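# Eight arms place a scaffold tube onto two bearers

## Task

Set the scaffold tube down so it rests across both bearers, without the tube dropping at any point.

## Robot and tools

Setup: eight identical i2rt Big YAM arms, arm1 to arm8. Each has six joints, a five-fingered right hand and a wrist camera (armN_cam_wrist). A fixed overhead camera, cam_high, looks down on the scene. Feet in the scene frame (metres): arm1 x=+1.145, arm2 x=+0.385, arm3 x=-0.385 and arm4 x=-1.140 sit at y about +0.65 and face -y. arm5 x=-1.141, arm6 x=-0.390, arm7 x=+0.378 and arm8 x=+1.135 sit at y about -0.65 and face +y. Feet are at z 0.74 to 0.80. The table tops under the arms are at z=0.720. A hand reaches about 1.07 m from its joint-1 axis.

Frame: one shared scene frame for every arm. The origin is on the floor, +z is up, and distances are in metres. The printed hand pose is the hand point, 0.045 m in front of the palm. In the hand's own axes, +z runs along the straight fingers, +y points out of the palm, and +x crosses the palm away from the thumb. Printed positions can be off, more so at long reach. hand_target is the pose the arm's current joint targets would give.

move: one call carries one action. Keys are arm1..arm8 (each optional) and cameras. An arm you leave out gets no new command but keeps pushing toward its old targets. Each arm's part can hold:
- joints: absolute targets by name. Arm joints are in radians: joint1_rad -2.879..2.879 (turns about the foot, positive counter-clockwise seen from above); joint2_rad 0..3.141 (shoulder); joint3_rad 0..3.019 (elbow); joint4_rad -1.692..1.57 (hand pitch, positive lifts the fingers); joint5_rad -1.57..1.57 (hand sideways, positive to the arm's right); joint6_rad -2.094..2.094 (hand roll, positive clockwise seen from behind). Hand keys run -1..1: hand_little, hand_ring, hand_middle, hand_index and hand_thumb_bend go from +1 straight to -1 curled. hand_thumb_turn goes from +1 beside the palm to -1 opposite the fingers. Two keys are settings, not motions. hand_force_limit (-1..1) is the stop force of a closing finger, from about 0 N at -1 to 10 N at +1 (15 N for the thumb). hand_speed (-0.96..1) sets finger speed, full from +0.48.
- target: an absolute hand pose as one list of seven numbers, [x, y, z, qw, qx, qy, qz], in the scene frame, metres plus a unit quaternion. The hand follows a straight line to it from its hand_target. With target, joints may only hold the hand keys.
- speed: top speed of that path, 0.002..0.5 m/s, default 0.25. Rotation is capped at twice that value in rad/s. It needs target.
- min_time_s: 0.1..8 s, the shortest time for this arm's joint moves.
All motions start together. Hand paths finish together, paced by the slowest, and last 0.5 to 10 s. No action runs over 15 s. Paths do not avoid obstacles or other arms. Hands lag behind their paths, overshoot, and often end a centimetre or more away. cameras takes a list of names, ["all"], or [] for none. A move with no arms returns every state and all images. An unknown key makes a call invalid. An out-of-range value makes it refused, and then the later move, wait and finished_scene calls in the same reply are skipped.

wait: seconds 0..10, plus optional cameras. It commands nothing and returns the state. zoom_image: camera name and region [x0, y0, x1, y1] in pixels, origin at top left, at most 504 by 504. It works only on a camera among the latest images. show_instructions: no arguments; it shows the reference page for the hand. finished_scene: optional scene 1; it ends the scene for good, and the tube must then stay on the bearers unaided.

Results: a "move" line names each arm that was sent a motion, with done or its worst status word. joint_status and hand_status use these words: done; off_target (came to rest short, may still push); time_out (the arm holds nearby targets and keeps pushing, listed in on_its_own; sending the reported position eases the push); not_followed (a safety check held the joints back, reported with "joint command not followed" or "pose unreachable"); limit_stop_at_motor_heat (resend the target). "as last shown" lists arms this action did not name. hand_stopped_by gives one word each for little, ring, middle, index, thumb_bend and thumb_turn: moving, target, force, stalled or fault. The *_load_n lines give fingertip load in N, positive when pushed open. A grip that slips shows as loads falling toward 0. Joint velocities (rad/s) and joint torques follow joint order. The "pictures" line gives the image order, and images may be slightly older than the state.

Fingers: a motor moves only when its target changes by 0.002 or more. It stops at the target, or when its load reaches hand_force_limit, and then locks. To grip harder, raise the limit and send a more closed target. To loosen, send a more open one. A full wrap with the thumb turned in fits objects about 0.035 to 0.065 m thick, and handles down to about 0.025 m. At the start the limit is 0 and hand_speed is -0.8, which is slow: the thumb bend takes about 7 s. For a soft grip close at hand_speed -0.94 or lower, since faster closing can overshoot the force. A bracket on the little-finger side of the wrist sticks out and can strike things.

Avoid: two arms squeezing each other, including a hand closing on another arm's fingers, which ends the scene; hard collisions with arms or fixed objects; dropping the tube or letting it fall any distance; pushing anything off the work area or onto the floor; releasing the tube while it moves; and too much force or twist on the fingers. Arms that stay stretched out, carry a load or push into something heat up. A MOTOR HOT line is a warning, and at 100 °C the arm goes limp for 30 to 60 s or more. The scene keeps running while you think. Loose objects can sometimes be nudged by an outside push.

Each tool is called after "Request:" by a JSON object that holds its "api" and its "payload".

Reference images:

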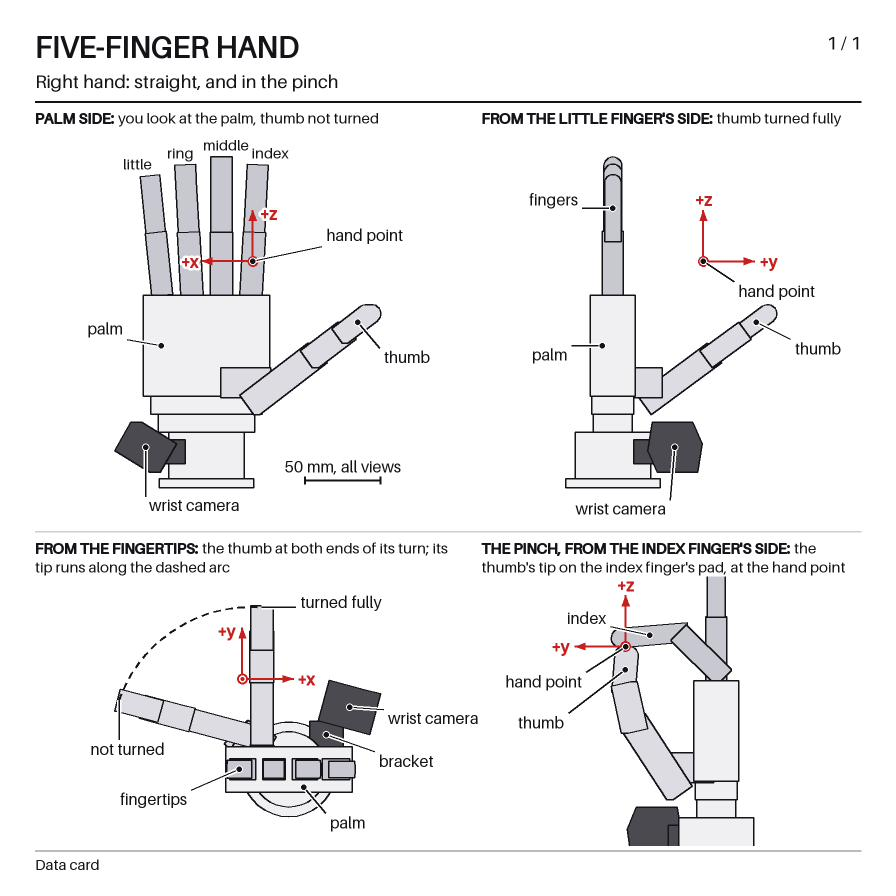

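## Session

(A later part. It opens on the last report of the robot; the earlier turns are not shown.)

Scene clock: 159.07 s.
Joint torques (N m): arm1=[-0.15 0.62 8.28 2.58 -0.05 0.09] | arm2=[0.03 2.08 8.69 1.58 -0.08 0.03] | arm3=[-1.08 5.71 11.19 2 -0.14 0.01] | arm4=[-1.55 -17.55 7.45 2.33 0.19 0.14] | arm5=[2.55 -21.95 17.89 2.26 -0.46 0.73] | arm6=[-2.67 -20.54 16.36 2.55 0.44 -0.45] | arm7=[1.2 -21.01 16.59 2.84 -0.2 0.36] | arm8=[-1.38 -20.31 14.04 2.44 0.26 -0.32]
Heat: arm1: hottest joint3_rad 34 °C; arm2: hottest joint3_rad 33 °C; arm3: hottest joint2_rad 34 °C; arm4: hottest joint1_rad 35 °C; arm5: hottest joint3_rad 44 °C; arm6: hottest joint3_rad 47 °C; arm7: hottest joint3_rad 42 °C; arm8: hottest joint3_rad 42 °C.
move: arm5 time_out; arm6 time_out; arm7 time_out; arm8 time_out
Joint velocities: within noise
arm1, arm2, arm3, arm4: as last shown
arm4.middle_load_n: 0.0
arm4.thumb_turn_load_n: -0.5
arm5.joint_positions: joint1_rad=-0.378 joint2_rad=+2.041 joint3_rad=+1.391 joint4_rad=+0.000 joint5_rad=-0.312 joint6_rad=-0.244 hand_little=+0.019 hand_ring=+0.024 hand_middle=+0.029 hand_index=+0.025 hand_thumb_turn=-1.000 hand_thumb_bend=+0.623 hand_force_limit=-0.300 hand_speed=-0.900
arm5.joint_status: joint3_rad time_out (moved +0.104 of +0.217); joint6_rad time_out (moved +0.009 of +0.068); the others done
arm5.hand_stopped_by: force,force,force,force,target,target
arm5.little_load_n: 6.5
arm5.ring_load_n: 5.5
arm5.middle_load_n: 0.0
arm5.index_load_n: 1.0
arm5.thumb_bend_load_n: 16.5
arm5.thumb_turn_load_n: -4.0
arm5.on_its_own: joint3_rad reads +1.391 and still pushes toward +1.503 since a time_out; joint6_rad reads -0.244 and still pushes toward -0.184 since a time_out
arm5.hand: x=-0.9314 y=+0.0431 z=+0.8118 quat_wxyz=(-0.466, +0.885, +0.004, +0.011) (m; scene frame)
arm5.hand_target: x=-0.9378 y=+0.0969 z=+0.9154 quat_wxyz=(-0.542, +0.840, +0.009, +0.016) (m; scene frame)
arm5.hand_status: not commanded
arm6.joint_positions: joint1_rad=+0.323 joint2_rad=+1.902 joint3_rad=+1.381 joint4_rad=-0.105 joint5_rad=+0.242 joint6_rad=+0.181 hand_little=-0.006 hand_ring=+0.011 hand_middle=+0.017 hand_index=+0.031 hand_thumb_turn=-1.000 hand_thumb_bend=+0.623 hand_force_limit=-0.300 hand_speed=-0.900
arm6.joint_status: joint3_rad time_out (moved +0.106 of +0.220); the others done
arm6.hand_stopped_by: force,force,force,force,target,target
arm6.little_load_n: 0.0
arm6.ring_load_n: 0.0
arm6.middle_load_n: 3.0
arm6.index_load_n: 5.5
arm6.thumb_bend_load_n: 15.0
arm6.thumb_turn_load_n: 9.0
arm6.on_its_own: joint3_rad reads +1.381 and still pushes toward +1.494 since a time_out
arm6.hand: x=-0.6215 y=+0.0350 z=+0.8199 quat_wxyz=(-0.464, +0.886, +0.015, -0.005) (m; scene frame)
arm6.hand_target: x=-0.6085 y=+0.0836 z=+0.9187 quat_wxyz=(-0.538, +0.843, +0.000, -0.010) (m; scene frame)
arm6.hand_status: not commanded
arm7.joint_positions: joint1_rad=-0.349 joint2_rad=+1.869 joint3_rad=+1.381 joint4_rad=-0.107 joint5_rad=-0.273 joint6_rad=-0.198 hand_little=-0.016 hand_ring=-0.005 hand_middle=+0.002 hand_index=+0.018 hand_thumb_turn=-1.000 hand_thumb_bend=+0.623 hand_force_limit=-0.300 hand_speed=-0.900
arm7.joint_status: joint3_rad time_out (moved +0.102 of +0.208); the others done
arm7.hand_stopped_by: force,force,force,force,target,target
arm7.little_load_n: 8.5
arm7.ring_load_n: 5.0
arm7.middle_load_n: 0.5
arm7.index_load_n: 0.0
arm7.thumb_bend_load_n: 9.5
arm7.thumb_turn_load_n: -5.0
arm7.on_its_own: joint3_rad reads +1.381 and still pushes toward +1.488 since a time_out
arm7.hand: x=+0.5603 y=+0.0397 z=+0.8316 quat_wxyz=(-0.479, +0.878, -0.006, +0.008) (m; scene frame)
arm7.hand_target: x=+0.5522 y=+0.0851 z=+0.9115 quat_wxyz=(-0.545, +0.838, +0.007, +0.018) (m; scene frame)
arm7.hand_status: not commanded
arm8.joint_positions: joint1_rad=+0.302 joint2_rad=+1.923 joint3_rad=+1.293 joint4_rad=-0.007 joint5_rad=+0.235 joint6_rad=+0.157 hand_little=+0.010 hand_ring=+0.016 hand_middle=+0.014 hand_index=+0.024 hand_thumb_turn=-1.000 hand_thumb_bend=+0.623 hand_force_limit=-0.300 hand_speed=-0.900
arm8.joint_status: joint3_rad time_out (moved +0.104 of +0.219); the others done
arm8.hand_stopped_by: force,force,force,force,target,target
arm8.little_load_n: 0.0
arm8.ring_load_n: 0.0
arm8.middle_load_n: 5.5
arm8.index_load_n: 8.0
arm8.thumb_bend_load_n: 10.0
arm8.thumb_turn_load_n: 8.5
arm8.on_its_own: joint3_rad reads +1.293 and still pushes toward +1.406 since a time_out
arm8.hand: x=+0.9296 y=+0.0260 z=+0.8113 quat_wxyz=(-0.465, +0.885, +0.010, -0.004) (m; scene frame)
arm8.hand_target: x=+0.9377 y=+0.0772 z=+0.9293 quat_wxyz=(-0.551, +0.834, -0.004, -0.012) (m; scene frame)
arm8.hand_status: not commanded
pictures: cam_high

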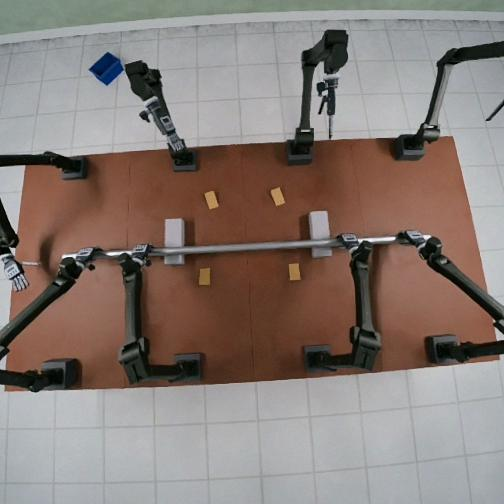

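Request:
{"api": "move", "payload": {"arm5": {"joints":{"joint1_rad":-0.318,"joint2_rad":2.037,"joint3_rad":1.649,"joint4_rad":-0.063,"joint5_rad":-0.291,"joint6_rad":-0.175},"min_time_s":4.5}, "arm6": {"joints":{"joint1_rad":0.258,"joint2_rad":1.923,"joint3_rad":1.644,"joint4_rad":-0.157,"joint5_rad":0.222,"joint6_rad":0.1355},"min_time_s":4.5}, "arm7": {"joints":{"joint1_rad":-0.288,"joint2_rad":1.923,"joint3_rad":1.631,"joint4_rad":-0.130,"joint5_rad":-0.246,"joint6_rad":-0.157},"min_time_s":4.5}, "arm8": {"joints":{"joint1_rad":0.249,"joint2_rad":1.903,"joint3_rad":1.5525,"joint4_rad":-0.0615,"joint5_rad":0.217,"joint6_rad":0.113},"min_time_s":4.5}, "cameras": ["cam_high", "arm4_cam_wrist", "arm6_cam_wrist", "arm7_cam_wrist"]}}

Scene clock: 168.03 s.
Joint torques (N m): arm1=[-0.09 0.62 8.31 2.58 -0.04 0.09] | arm2=[0.09 2.08 8.69 1.57 -0.08 0.03] | arm3=[-0.97 5.6 11.43 2.02 -0.11 -0.02] | arm4=[-1.55 -17.44 7.56 2.35 0.18 0.14] | arm5=[2.2 -24.47 18.21 2.37 -0.48 0.79] | arm6=[-3.19 -21.83 16.65 2.59 0.5 -0.5] | arm7=[1.67 -22.01 17.13 2.99 -0.22 0.39] | arm8=[-1.73 -22.01 14.3 2.3 0.26 -0.36]
Heat: arm1: hottest joint3_rad 34 °C; arm2: hottest joint3_rad 33 °C; arm3: hottest joint2_rad 34 °C; arm4: hottest joint1_rad 35 °C; arm5: hottest joint3_rad 45 °C; arm6: hottest joint3_rad 47 °C; arm7: hottest joint3_rad 44 °C; arm8: hottest joint3_rad 43 °C.
move: arm5 time_out; arm6 time_out; arm7 time_out; arm8 time_out
Joint velocities: within noise
arm1.joint_positions: joint1_rad=-0.040 joint2_rad=+0.615 joint3_rad=+1.392 joint4_rad=-1.136 joint5_rad=-0.098 joint6_rad=-1.329 hand_little=+1.000 hand_ring=+1.000 hand_middle=+1.000 hand_index=+1.000 hand_thumb_turn=+1.000 hand_thumb_bend=+1.000 hand_force_limit=+0.000 hand_speed=-0.800
arm1.joint_status: not commanded
arm1.hand_stopped_by: target,target,target,target,target,target
arm1.little_load_n: 0.0
arm1.ring_load_n: 0.0
arm1.middle_load_n: 0.0
arm1.index_load_n: 0.0
arm1.thumb_bend_load_n: 0.0
arm1.thumb_turn_load_n: 0.0
arm1.hand: x=+1.0861 y=+0.3844 z=+1.3326 quat_wxyz=(+0.335, +0.500, -0.654, +0.458) (m; scene frame)
arm1.hand_target: x=+1.0862 y=+0.3863 z=+1.3433 quat_wxyz=(+0.342, +0.496, -0.649, +0.465) (m; scene frame)
arm1.hand_status: not commanded
arm2.joint_positions: joint1_rad=-0.103 joint2_rad=+0.619 joint3_rad=+1.460 joint4_rad=-1.518 joint5_rad=-0.116 joint6_rad=-1.343 hand_little=+1.000 hand_ring=+1.000 hand_middle=+1.000 hand_index=+1.000 hand_thumb_turn=+1.000 hand_thumb_bend=+1.000 hand_force_limit=+0.000 hand_speed=-0.800
arm2.joint_status: not commanded
arm2.hand_stopped_by: target,target,target,target,target,target
arm2.little_load_n: 0.0
arm2.ring_load_n: 0.0
arm2.middle_load_n: 0.0
arm2.index_load_n: 0.0
arm2.thumb_bend_load_n: 0.0
arm2.thumb_turn_load_n: 0.0
arm2.hand: x=+0.3338 y=+0.4579 z=+1.2823 quat_wxyz=(+0.238, +0.549, -0.713, +0.365) (m; scene frame)
arm2.hand_target: x=+0.3338 y=+0.4586 z=+1.2912 quat_wxyz=(+0.245, +0.547, -0.709, +0.372) (m; scene frame)
arm2.hand_status: not commanded
arm3.joint_positions: joint1_rad=+0.256 joint2_rad=+0.544 joint3_rad=+1.330 joint4_rad=-1.428 joint5_rad=-0.230 joint6_rad=-1.142 hand_little=+1.000 hand_ring=+1.000 hand_middle=+1.000 hand_index=+1.000 hand_thumb_turn=+1.000 hand_thumb_bend=+1.000 hand_force_limit=+0.000 hand_speed=-0.800
arm3.joint_status: not commanded
arm3.hand_stopped_by: target,target,target,target,target,target
arm3.little_load_n: 0.0
arm3.ring_load_n: 0.0
arm3.middle_load_n: 0.0
arm3.index_load_n: 0.0
arm3.thumb_bend_load_n: 0.0
arm3.thumb_turn_load_n: 0.0
arm3.hand: x=-0.3422 y=+0.4731 z=+1.1980 quat_wxyz=(+0.101, +0.601, -0.655, +0.447) (m; scene frame)
arm3.hand_target: x=-0.3426 y=+0.4745 z=+1.2065 quat_wxyz=(+0.105, +0.599, -0.651, +0.455) (m; scene frame)
arm3.hand_status: not commanded
arm4: as last shown
arm5.joint_positions: joint1_rad=-0.352 joint2_rad=+2.100 joint3_rad=+1.531 joint4_rad=-0.079 joint5_rad=-0.282 joint6_rad=-0.238 hand_little=+0.019 hand_ring=+0.024 hand_middle=+0.029 hand_index=+0.025 hand_thumb_turn=-1.000 hand_thumb_bend=+0.623 hand_force_limit=-0.300 hand_speed=-0.900
arm5.joint_status: joint3_rad time_out (moved +0.141 of +0.258); joint6_rad time_out (moved +0.006 of +0.069); the others done
arm5.hand_stopped_by: force,force,force,force,target,target
arm5.little_load_n: 8.0
arm5.ring_load_n: 6.5
arm5.middle_load_n: 0.0
arm5.index_load_n: 0.0
arm5.thumb_bend_load_n: 16.0
arm5.thumb_turn_load_n: -4.0
arm5.on_its_own: joint3_rad reads +1.531 and still pushes toward +1.644 since a time_out; joint6_rad reads -0.238 and still pushes toward -0.175 since a time_out
arm5.hand: x=-0.9316 y=+0.0815 z=+0.8227 quat_wxyz=(-0.463, +0.886, +0.007, +0.017) (m; scene frame)
arm5.hand_target: x=-0.9472 y=+0.1334 z=+0.9348 quat_wxyz=(-0.542, +0.840, +0.012, +0.018) (m; scene frame)
arm5.hand_status: not commanded
arm6.joint_positions: joint1_rad=+0.299 joint2_rad=+1.971 joint3_rad=+1.526 joint4_rad=-0.177 joint5_rad=+0.216 joint6_rad=+0.171 hand_little=-0.006 hand_ring=+0.011 hand_middle=+0.017 hand_index=+0.031 hand_thumb_turn=-1.000 hand_thumb_bend=+0.623 hand_force_limit=-0.300 hand_speed=-0.900
arm6.joint_status: joint3_rad time_out (moved +0.144 of +0.263); joint6_rad time_out (moved -0.010 of -0.045); the others done
arm6.hand_stopped_by: force,force,force,force,target,target
arm6.little_load_n: 0.0
arm6.ring_load_n: 0.0
arm6.middle_load_n: 2.0
arm6.index_load_n: 5.0
arm6.thumb_bend_load_n: 15.5
arm6.thumb_turn_load_n: 9.0
arm6.on_its_own: joint3_rad reads +1.526 and still pushes toward +1.638 since a time_out; joint6_rad reads +0.171 and still pushes toward +0.136 since a time_out
arm6.hand: x=-0.6204 y=+0.0738 z=+0.8320 quat_wxyz=(-0.464, +0.886, +0.014, -0.009) (m; scene frame)
arm6.hand_target: x=-0.5987 y=+0.1205 z=+0.9355 quat_wxyz=(-0.540, +0.842, -0.001, -0.009) (m; scene frame)
arm6.hand_status: not commanded
arm7.joint_positions: joint1_rad=-0.325 joint2_rad=+1.939 joint3_rad=+1.522 joint4_rad=-0.167 joint5_rad=-0.246 joint6_rad=-0.186 hand_little=-0.016 hand_ring=-0.005 hand_middle=+0.002 hand_index=+0.018 hand_thumb_turn=-1.000 hand_thumb_bend=+0.623 hand_force_limit=-0.300 hand_speed=-0.900
arm7.joint_status: joint3_rad time_out (moved +0.140 of +0.250); the others done
arm7.hand_stopped_by: force,force,force,force,target,target
arm7.little_load_n: 9.0
arm7.ring_load_n: 3.5
arm7.middle_load_n: 0.0
arm7.index_load_n: 0.0
arm7.thumb_bend_load_n: 10.5
arm7.thumb_turn_load_n: -5.0
arm7.on_its_own: joint3_rad reads +1.522 and still pushes toward +1.631 since a time_out
arm7.hand: x=+0.5603 y=+0.0793 z=+0.8439 quat_wxyz=(-0.482, +0.876, -0.007, +0.013) (m; scene frame)
arm7.hand_target: x=+0.5440 y=+0.1250 z=+0.9240 quat_wxyz=(-0.548, +0.836, +0.007, +0.018) (m; scene frame)
arm7.hand_status: not commanded
arm8.joint_positions: joint1_rad=+0.279 joint2_rad=+1.988 joint3_rad=+1.434 joint4_rad=-0.078 joint5_rad=+0.210 joint6_rad=+0.146 hand_little=+0.010 hand_ring=+0.016 hand_middle=+0.014 hand_index=+0.024 hand_thumb_turn=-1.000 hand_thumb_bend=+0.623 hand_force_limit=-0.300 hand_speed=-0.900
arm8.joint_status: joint3_rad time_out (moved +0.141 of +0.260); the others done
arm8.hand_stopped_by: force,force,force,force,target,target
arm8.little_load_n: 0.0
arm8.ring_load_n: 0.0
arm8.middle_load_n: 5.0
arm8.index_load_n: 9.5
arm8.thumb_bend_load_n: 9.5
arm8.thumb_turn_load_n: 9.0
arm8.on_its_own: joint3_rad reads +1.434 and still pushes toward +1.547 since a time_out
arm8.hand: x=+0.9306 y=+0.0659 z=+0.8234 quat_wxyz=(-0.465, +0.885, +0.010, -0.008) (m; scene frame)
arm8.hand_target: x=+0.9456 y=+0.1132 z=+0.9523 quat_wxyz=(-0.555, +0.832, -0.004, -0.013) (m; scene frame)
arm8.hand_status: not commanded
pictures: arm4_cam_wrist, arm6_cam_wrist, arm7_cam_wrist, cam_high
camera_calibration:
arm4_cam_wrist: T_world_to_cam=[[-0.252399, -0.0934282, -0.963102, 0.494312], [0.483676, 0.849878, -0.209201, 0.871103], [0.838065, -0.518631, -0.169319, 1.27273], [0, 0, 0, 1]] pos_world=[-1.36319, -0.034073, 0.873806]
arm6_cam_wrist: T_world_to_cam=[[0.338694, -0.532556, -0.775674, 0.889327], [-0.778937, -0.621132, 0.0863335, -0.511963], [-0.527773, 0.57496, -0.625201, 0.263533], [0, 0, 0, 1]] pos_world=[-0.56091, 0.0040997, 0.898788]
arm7_cam_wrist: T_world_to_cam=[[0.261102, -0.499998, -0.825728, 0.590495], [-0.836781, -0.54371, 0.0646323, 0.457595], [-0.481273, 0.674078, -0.560353, 0.803527], [0, 0, 0, 1]] pos_world=[0.615443, 0.00240581, 0.908271]

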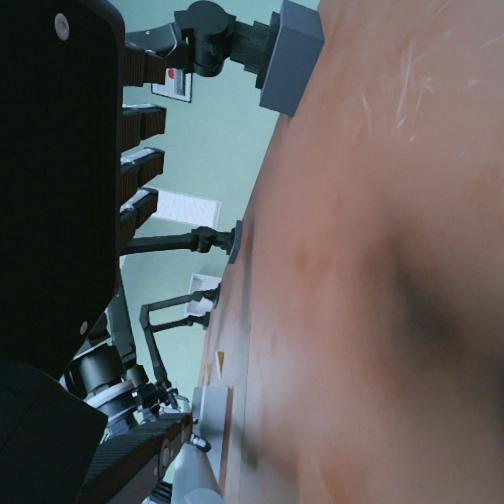

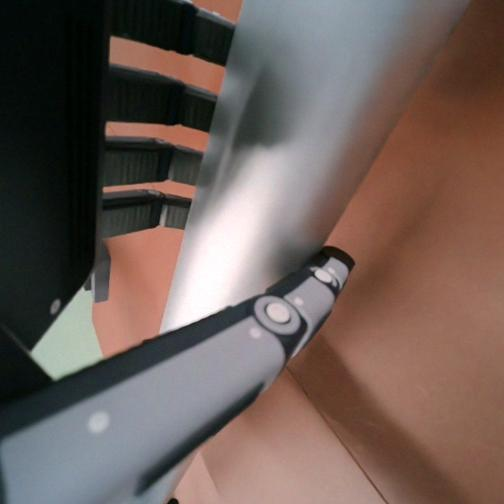

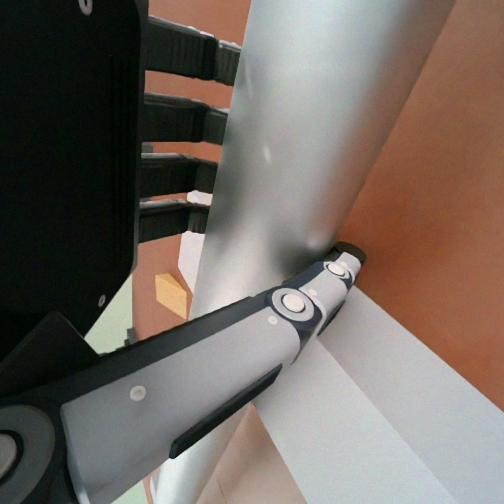

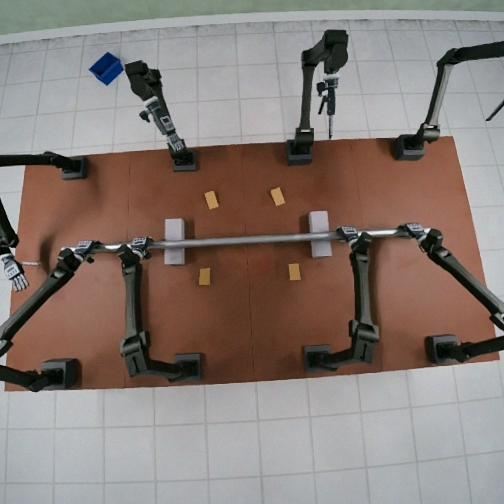

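Request:
{"api": "move", "payload": {"arm5": {"joints":{"joint2_rad":2.060,"joint4_rad":-0.040},"min_time_s":3}, "arm6": {"joints":{"joint2_rad":1.948,"joint4_rad":-0.132},"min_time_s":3}, "arm7": {"joints":{"joint2_rad":1.954,"joint4_rad":-0.099},"min_time_s":3}, "arm8": {"joints":{"joint2_rad":1.926,"joint4_rad":-0.038},"min_time_s":3}, "cameras": ["cam_high"]}}

Scene clock: 175.70 s.
Joint torques (N m): arm1=[-0.09 0.56 8.29 2.58 -0.04 0.09] | arm2=[0.09 2.02 8.69 1.58 -0.08 0.03] | arm3=[-0.56 4.6 11.28 2.07 -0.11 -0.01] | arm4=[-1.38 -17.55 7.54 2.25 0.18 0.15] | arm5=[2.49 -24.76 18.15 3.19 -0.48 0.77] | arm6=[-3.19 -21.48 16.55 3.54 0.58 -0.5] | arm7=[1.67 -21.07 16.84 4.22 -0.26 0.39] | arm8=[-1.67 -21.83 14.02 3.21 0.31 -0.35]
Heat: arm1: hottest joint3_rad 34 °C; arm2: hottest joint3_rad 33 °C; arm3: hottest joint2_rad 34 °C; arm4: hottest joint1_rad 35 °C; arm5: hottest joint3_rad 46 °C; arm6: hottest joint3_rad 47 °C; arm7: hottest joint3_rad 45 °C; arm8: hottest joint3_rad 44 °C.
move: arm5 done; arm6 done; arm7 time_out; arm8 done
Joint velocities: within noise
arm1, arm2, arm3, arm4: as last shown
arm1.thumb_turn_load_n: -0.5
arm2.ring_load_n: 0.5
arm4.thumb_bend_load_n: 0.5
arm5.joint_positions: joint1_rad=-0.352 joint2_rad=+2.120 joint3_rad=+1.534 joint4_rad=-0.078 joint5_rad=-0.280 joint6_rad=-0.238 hand_little=+0.020 hand_ring=+0.024 hand_middle=+0.029 hand_index=+0.025 hand_thumb_turn=-1.000 hand_thumb_bend=+0.623 hand_force_limit=-0.300 hand_speed=-0.900
arm5.joint_status: all done
arm5.hand_stopped_by: force,force,force,force,target,target
arm5.little_load_n: 8.5
arm5.ring_load_n: 6.5
arm5.middle_load_n: 0.0
arm5.index_load_n: 0.0
arm5.thumb_bend_load_n: 17.5
arm5.thumb_turn_load_n: -5.5
arm5.on_its_own: joint3_rad reads +1.534 and still pushes toward +1.644 since a time_out; joint6_rad reads -0.238 and still pushes toward -0.175 since a time_out
arm5.hand: x=-0.9316 y=+0.0803 z=+0.8090 quat_wxyz=(-0.456, +0.890, +0.005, +0.015) (m; scene frame)
arm5.hand_target: x=-0.9459 y=+0.1370 z=+0.9215 quat_wxyz=(-0.542, +0.840, +0.012, +0.018) (m; scene frame)
arm5.hand_status: not commanded
arm6.joint_positions: joint1_rad=+0.299 joint2_rad=+1.990 joint3_rad=+1.526 joint4_rad=-0.177 joint5_rad=+0.214 joint6_rad=+0.171 hand_little=-0.006 hand_ring=+0.011 hand_middle=+0.017 hand_index=+0.031 hand_thumb_turn=-1.000 hand_thumb_bend=+0.623 hand_force_limit=-0.300 hand_speed=-0.900
arm6.joint_status: all done
arm6.hand_stopped_by: force,force,force,force,target,target
arm6.little_load_n: 0.0
arm6.ring_load_n: 0.0
arm6.middle_load_n: 2.0
arm6.index_load_n: 5.0
arm6.thumb_bend_load_n: 15.5
arm6.thumb_turn_load_n: 9.5
arm6.on_its_own: joint3_rad reads +1.526 and still pushes toward +1.638 since a time_out; joint6_rad reads +0.171 and still pushes toward +0.136 since a time_out
arm6.hand: x=-0.6203 y=+0.0728 z=+0.8181 quat_wxyz=(-0.456, +0.890, +0.015, -0.007) (m; scene frame)
arm6.hand_target: x=-0.5999 y=+0.1257 z=+0.9212 quat_wxyz=(-0.540, +0.842, -0.001, -0.009) (m; scene frame)
arm6.hand_status: not commanded
arm7.joint_positions: joint1_rad=-0.325 joint2_rad=+1.957 joint3_rad=+1.524 joint4_rad=-0.167 joint5_rad=-0.245 joint6_rad=-0.186 hand_little=-0.016 hand_ring=-0.005 hand_middle=+0.002 hand_index=+0.018 hand_thumb_turn=-1.000 hand_thumb_bend=+0.623 hand_force_limit=-0.300 hand_speed=-0.900
arm7.joint_status: joint4_rad time_out (moved +0.000 of +0.068); the others done
arm7.hand_stopped_by: force,force,force,force,target,target
arm7.little_load_n: 8.5
arm7.ring_load_n: 3.0
arm7.middle_load_n: 0.0
arm7.index_load_n: 0.0
arm7.thumb_bend_load_n: 11.0
arm7.thumb_turn_load_n: -5.5
arm7.on_its_own: joint3_rad reads +1.524 and still pushes toward +1.631 since a time_out; joint4_rad reads -0.167 and still pushes toward -0.099 since a time_out
arm7.hand: x=+0.5606 y=+0.0795 z=+0.8315 quat_wxyz=(-0.475, +0.880, -0.008, +0.011) (m; scene frame)
arm7.hand_target: x=+0.5458 y=+0.1312 z=+0.9066 quat_wxyz=(-0.548, +0.836, +0.007, +0.018) (m; scene frame)
arm7.hand_status: not commanded
arm8.joint_positions: joint1_rad=+0.279 joint2_rad=+2.006 joint3_rad=+1.437 joint4_rad=-0.078 joint5_rad=+0.209 joint6_rad=+0.146 hand_little=+0.010 hand_ring=+0.016 hand_middle=+0.014 hand_index=+0.025 hand_thumb_turn=-0.999 hand_thumb_bend=+0.623 hand_force_limit=-0.300 hand_speed=-0.900
arm8.joint_status: all done
arm8.hand_stopped_by: force,force,force,force,target,target
arm8.little_load_n: 0.0
arm8.ring_load_n: 0.0
arm8.middle_load_n: 6.5
arm8.index_load_n: 10.0
arm8.thumb_bend_load_n: 8.5
arm8.thumb_turn_load_n: 9.0
arm8.on_its_own: joint3_rad reads +1.437 and still pushes toward +1.547 since a time_out
arm8.hand: x=+0.9306 y=+0.0658 z=+0.8120 quat_wxyz=(-0.459, +0.888, +0.011, -0.006) (m; scene frame)
arm8.hand_target: x=+0.9443 y=+0.1178 z=+0.9400 quat_wxyz=(-0.555, +0.832, -0.004, -0.013) (m; scene frame)
arm8.hand_status: not commanded
pictures: cam_high

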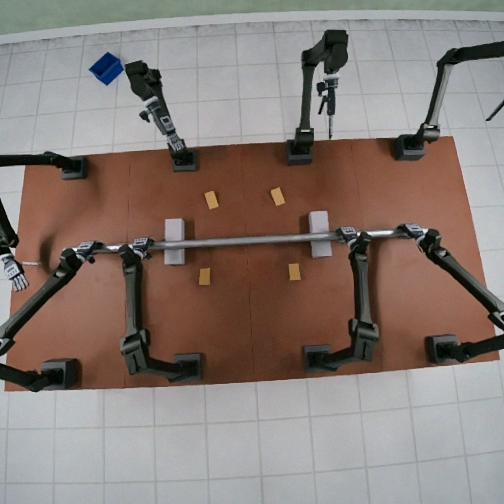

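Request:
{"api": "move", "payload": {"arm5": {"joints":{"joint2_rad":2.077},"min_time_s":3}, "arm6": {"joints":{"joint2_rad":1.966},"min_time_s":3}, "arm7": {"joints":{"joint2_rad":1.976},"min_time_s":3}, "arm8": {"joints":{"joint2_rad":1.946},"min_time_s":3}, "cameras": ["cam_high"]}}

Scene clock: 179.50 s.
Joint torques (N m): arm1=[-0.15 0.62 8.29 2.56 -0.04 0.08] | arm2=[0.09 2.02 8.69 1.57 -0.08 0.03] | arm3=[-1.38 5.66 11.36 2 -0.18 0] | arm4=[-1.14 -17.55 7.53 2.26 0.19 0.15] | arm5=[2.14 -23.36 17.58 3.15 -0.51 0.79] | arm6=[-3.08 -20.78 16.01 3.54 0.58 -0.49] | arm7=[1.44 -20.01 16.18 4.12 -0.26 0.38] | arm8=[-1.55 -20.89 13.53 3.03 0.31 -0.35]
Heat: arm1: hottest joint3_rad 34 °C; arm2: hottest joint3_rad 33 °C; arm3: hottest joint2_rad 34 °C; arm4: hottest joint1_rad 35 °C; arm5: hottest joint3_rad 46 °C; arm6: hottest joint3_rad 47 °C; arm7: hottest joint3_rad 45 °C; arm8: hottest joint3_rad 44 °C.
move: arm5 done; arm6 done; arm7 done; arm8 done
Joint velocities: within noise
arm1, arm2, arm3, arm4: as last shown
arm1.thumb_bend_load_n: 0.5
arm1.thumb_turn_load_n: 0.0
arm2.ring_load_n: 0.0
arm4.middle_load_n: -0.5
arm4.thumb_bend_load_n: 0.0
arm5.joint_positions: joint1_rad=-0.351 joint2_rad=+2.126 joint3_rad=+1.540 joint4_rad=-0.075 joint5_rad=-0.280 joint6_rad=-0.238 hand_little=+0.020 hand_ring=+0.024 hand_middle=+0.029 hand_index=+0.025 hand_thumb_turn=-1.000 hand_thumb_bend=+0.623 hand_force_limit=-0.300 hand_speed=-0.900
arm5.joint_status: all done
arm5.hand_stopped_by: force,force,force,force,target,target
arm5.little_load_n: 8.0
arm5.ring_load_n: 6.5
arm5.middle_load_n: 0.0
arm5.index_load_n: 0.0
arm5.thumb_bend_load_n: 17.5
arm5.thumb_turn_load_n: -5.5
arm5.on_its_own: joint3_rad reads +1.540 and still pushes toward +1.644 since a time_out; joint6_rad reads -0.238 and still pushes toward -0.175 since a time_out
arm5.hand: x=-0.9312 y=+0.0829 z=+0.8084 quat_wxyz=(-0.458, +0.889, +0.006, +0.015) (m; scene frame)
arm5.hand_target: x=-0.9459 y=+0.1367 z=+0.9081 quat_wxyz=(-0.536, +0.844, +0.011, +0.016) (m; scene frame)
arm5.hand_status: not commanded
arm6.joint_positions: joint1_rad=+0.297 joint2_rad=+1.996 joint3_rad=+1.533 joint4_rad=-0.177 joint5_rad=+0.214 joint6_rad=+0.171 hand_little=-0.006 hand_ring=+0.011 hand_middle=+0.017 hand_index=+0.031 hand_thumb_turn=-1.000 hand_thumb_bend=+0.623 hand_force_limit=-0.300 hand_speed=-0.900
arm6.joint_status: all done
arm6.hand_stopped_by: force,force,force,force,target,target
arm6.little_load_n: 0.0
arm6.ring_load_n: 0.0
arm6.middle_load_n: 2.0
arm6.index_load_n: 5.0
arm6.thumb_bend_load_n: 15.0
arm6.thumb_turn_load_n: 8.5
arm6.on_its_own: joint3_rad reads +1.533 and still pushes toward +1.638 since a time_out; joint6_rad reads +0.171 and still pushes toward +0.136 since a time_out
arm6.hand: x=-0.6199 y=+0.0755 z=+0.8175 quat_wxyz=(-0.456, +0.890, +0.015, -0.007) (m; scene frame)
arm6.hand_target: x=-0.5998 y=+0.1264 z=+0.9072 quat_wxyz=(-0.532, +0.846, +0.000, -0.007) (m; scene frame)
arm6.hand_status: not commanded
arm7.joint_positions: joint1_rad=-0.324 joint2_rad=+1.965 joint3_rad=+1.533 joint4_rad=-0.167 joint5_rad=-0.245 joint6_rad=-0.186 hand_little=-0.016 hand_ring=-0.005 hand_middle=+0.002 hand_index=+0.018 hand_thumb_turn=-1.000 hand_thumb_bend=+0.623 hand_force_limit=-0.300 hand_speed=-0.900
arm7.joint_status: all done
arm7.hand_stopped_by: force,force,force,force,target,target
arm7.little_load_n: 8.0
arm7.ring_load_n: 3.0
arm7.middle_load_n: 0.0
arm7.index_load_n: 0.0
arm7.thumb_bend_load_n: 11.5
arm7.thumb_turn_load_n: -5.5
arm7.on_its_own: joint3_rad reads +1.533 and still pushes toward +1.631 since a time_out; joint4_rad reads -0.167 and still pushes toward -0.099 since a time_out
arm7.hand: x=+0.5610 y=+0.0826 z=+0.8303 quat_wxyz=(-0.475, +0.880, -0.008, +0.011) (m; scene frame)
arm7.hand_target: x=+0.5461 y=+0.1319 z=+0.8893 quat_wxyz=(-0.539, +0.842, +0.006, +0.015) (m; scene frame)
arm7.hand_status: not commanded
arm8.joint_positions: joint1_rad=+0.277 joint2_rad=+2.013 joint3_rad=+1.444 joint4_rad=-0.073 joint5_rad=+0.209 joint6_rad=+0.146 hand_little=+0.010 hand_ring=+0.016 hand_middle=+0.014 hand_index=+0.025 hand_thumb_turn=-0.999 hand_thumb_bend=+0.623 hand_force_limit=-0.300 hand_speed=-0.900
arm8.joint_status: all done
arm8.hand_stopped_by: force,force,force,force,target,target
arm8.little_load_n: 0.0
arm8.ring_load_n: 0.0
arm8.middle_load_n: 6.5
arm8.index_load_n: 9.5
arm8.thumb_bend_load_n: 8.5
arm8.thumb_turn_load_n: 8.0
arm8.on_its_own: joint3_rad reads +1.444 and still pushes toward +1.547 since a time_out
arm8.hand: x=+0.9312 y=+0.0692 z=+0.8115 quat_wxyz=(-0.461, +0.887, +0.010, -0.006) (m; scene frame)
arm8.hand_target: x=+0.9442 y=+0.1184 z=+0.9244 quat_wxyz=(-0.547, +0.837, -0.003, -0.011) (m; scene frame)
arm8.hand_status: not commanded
pictures: cam_high

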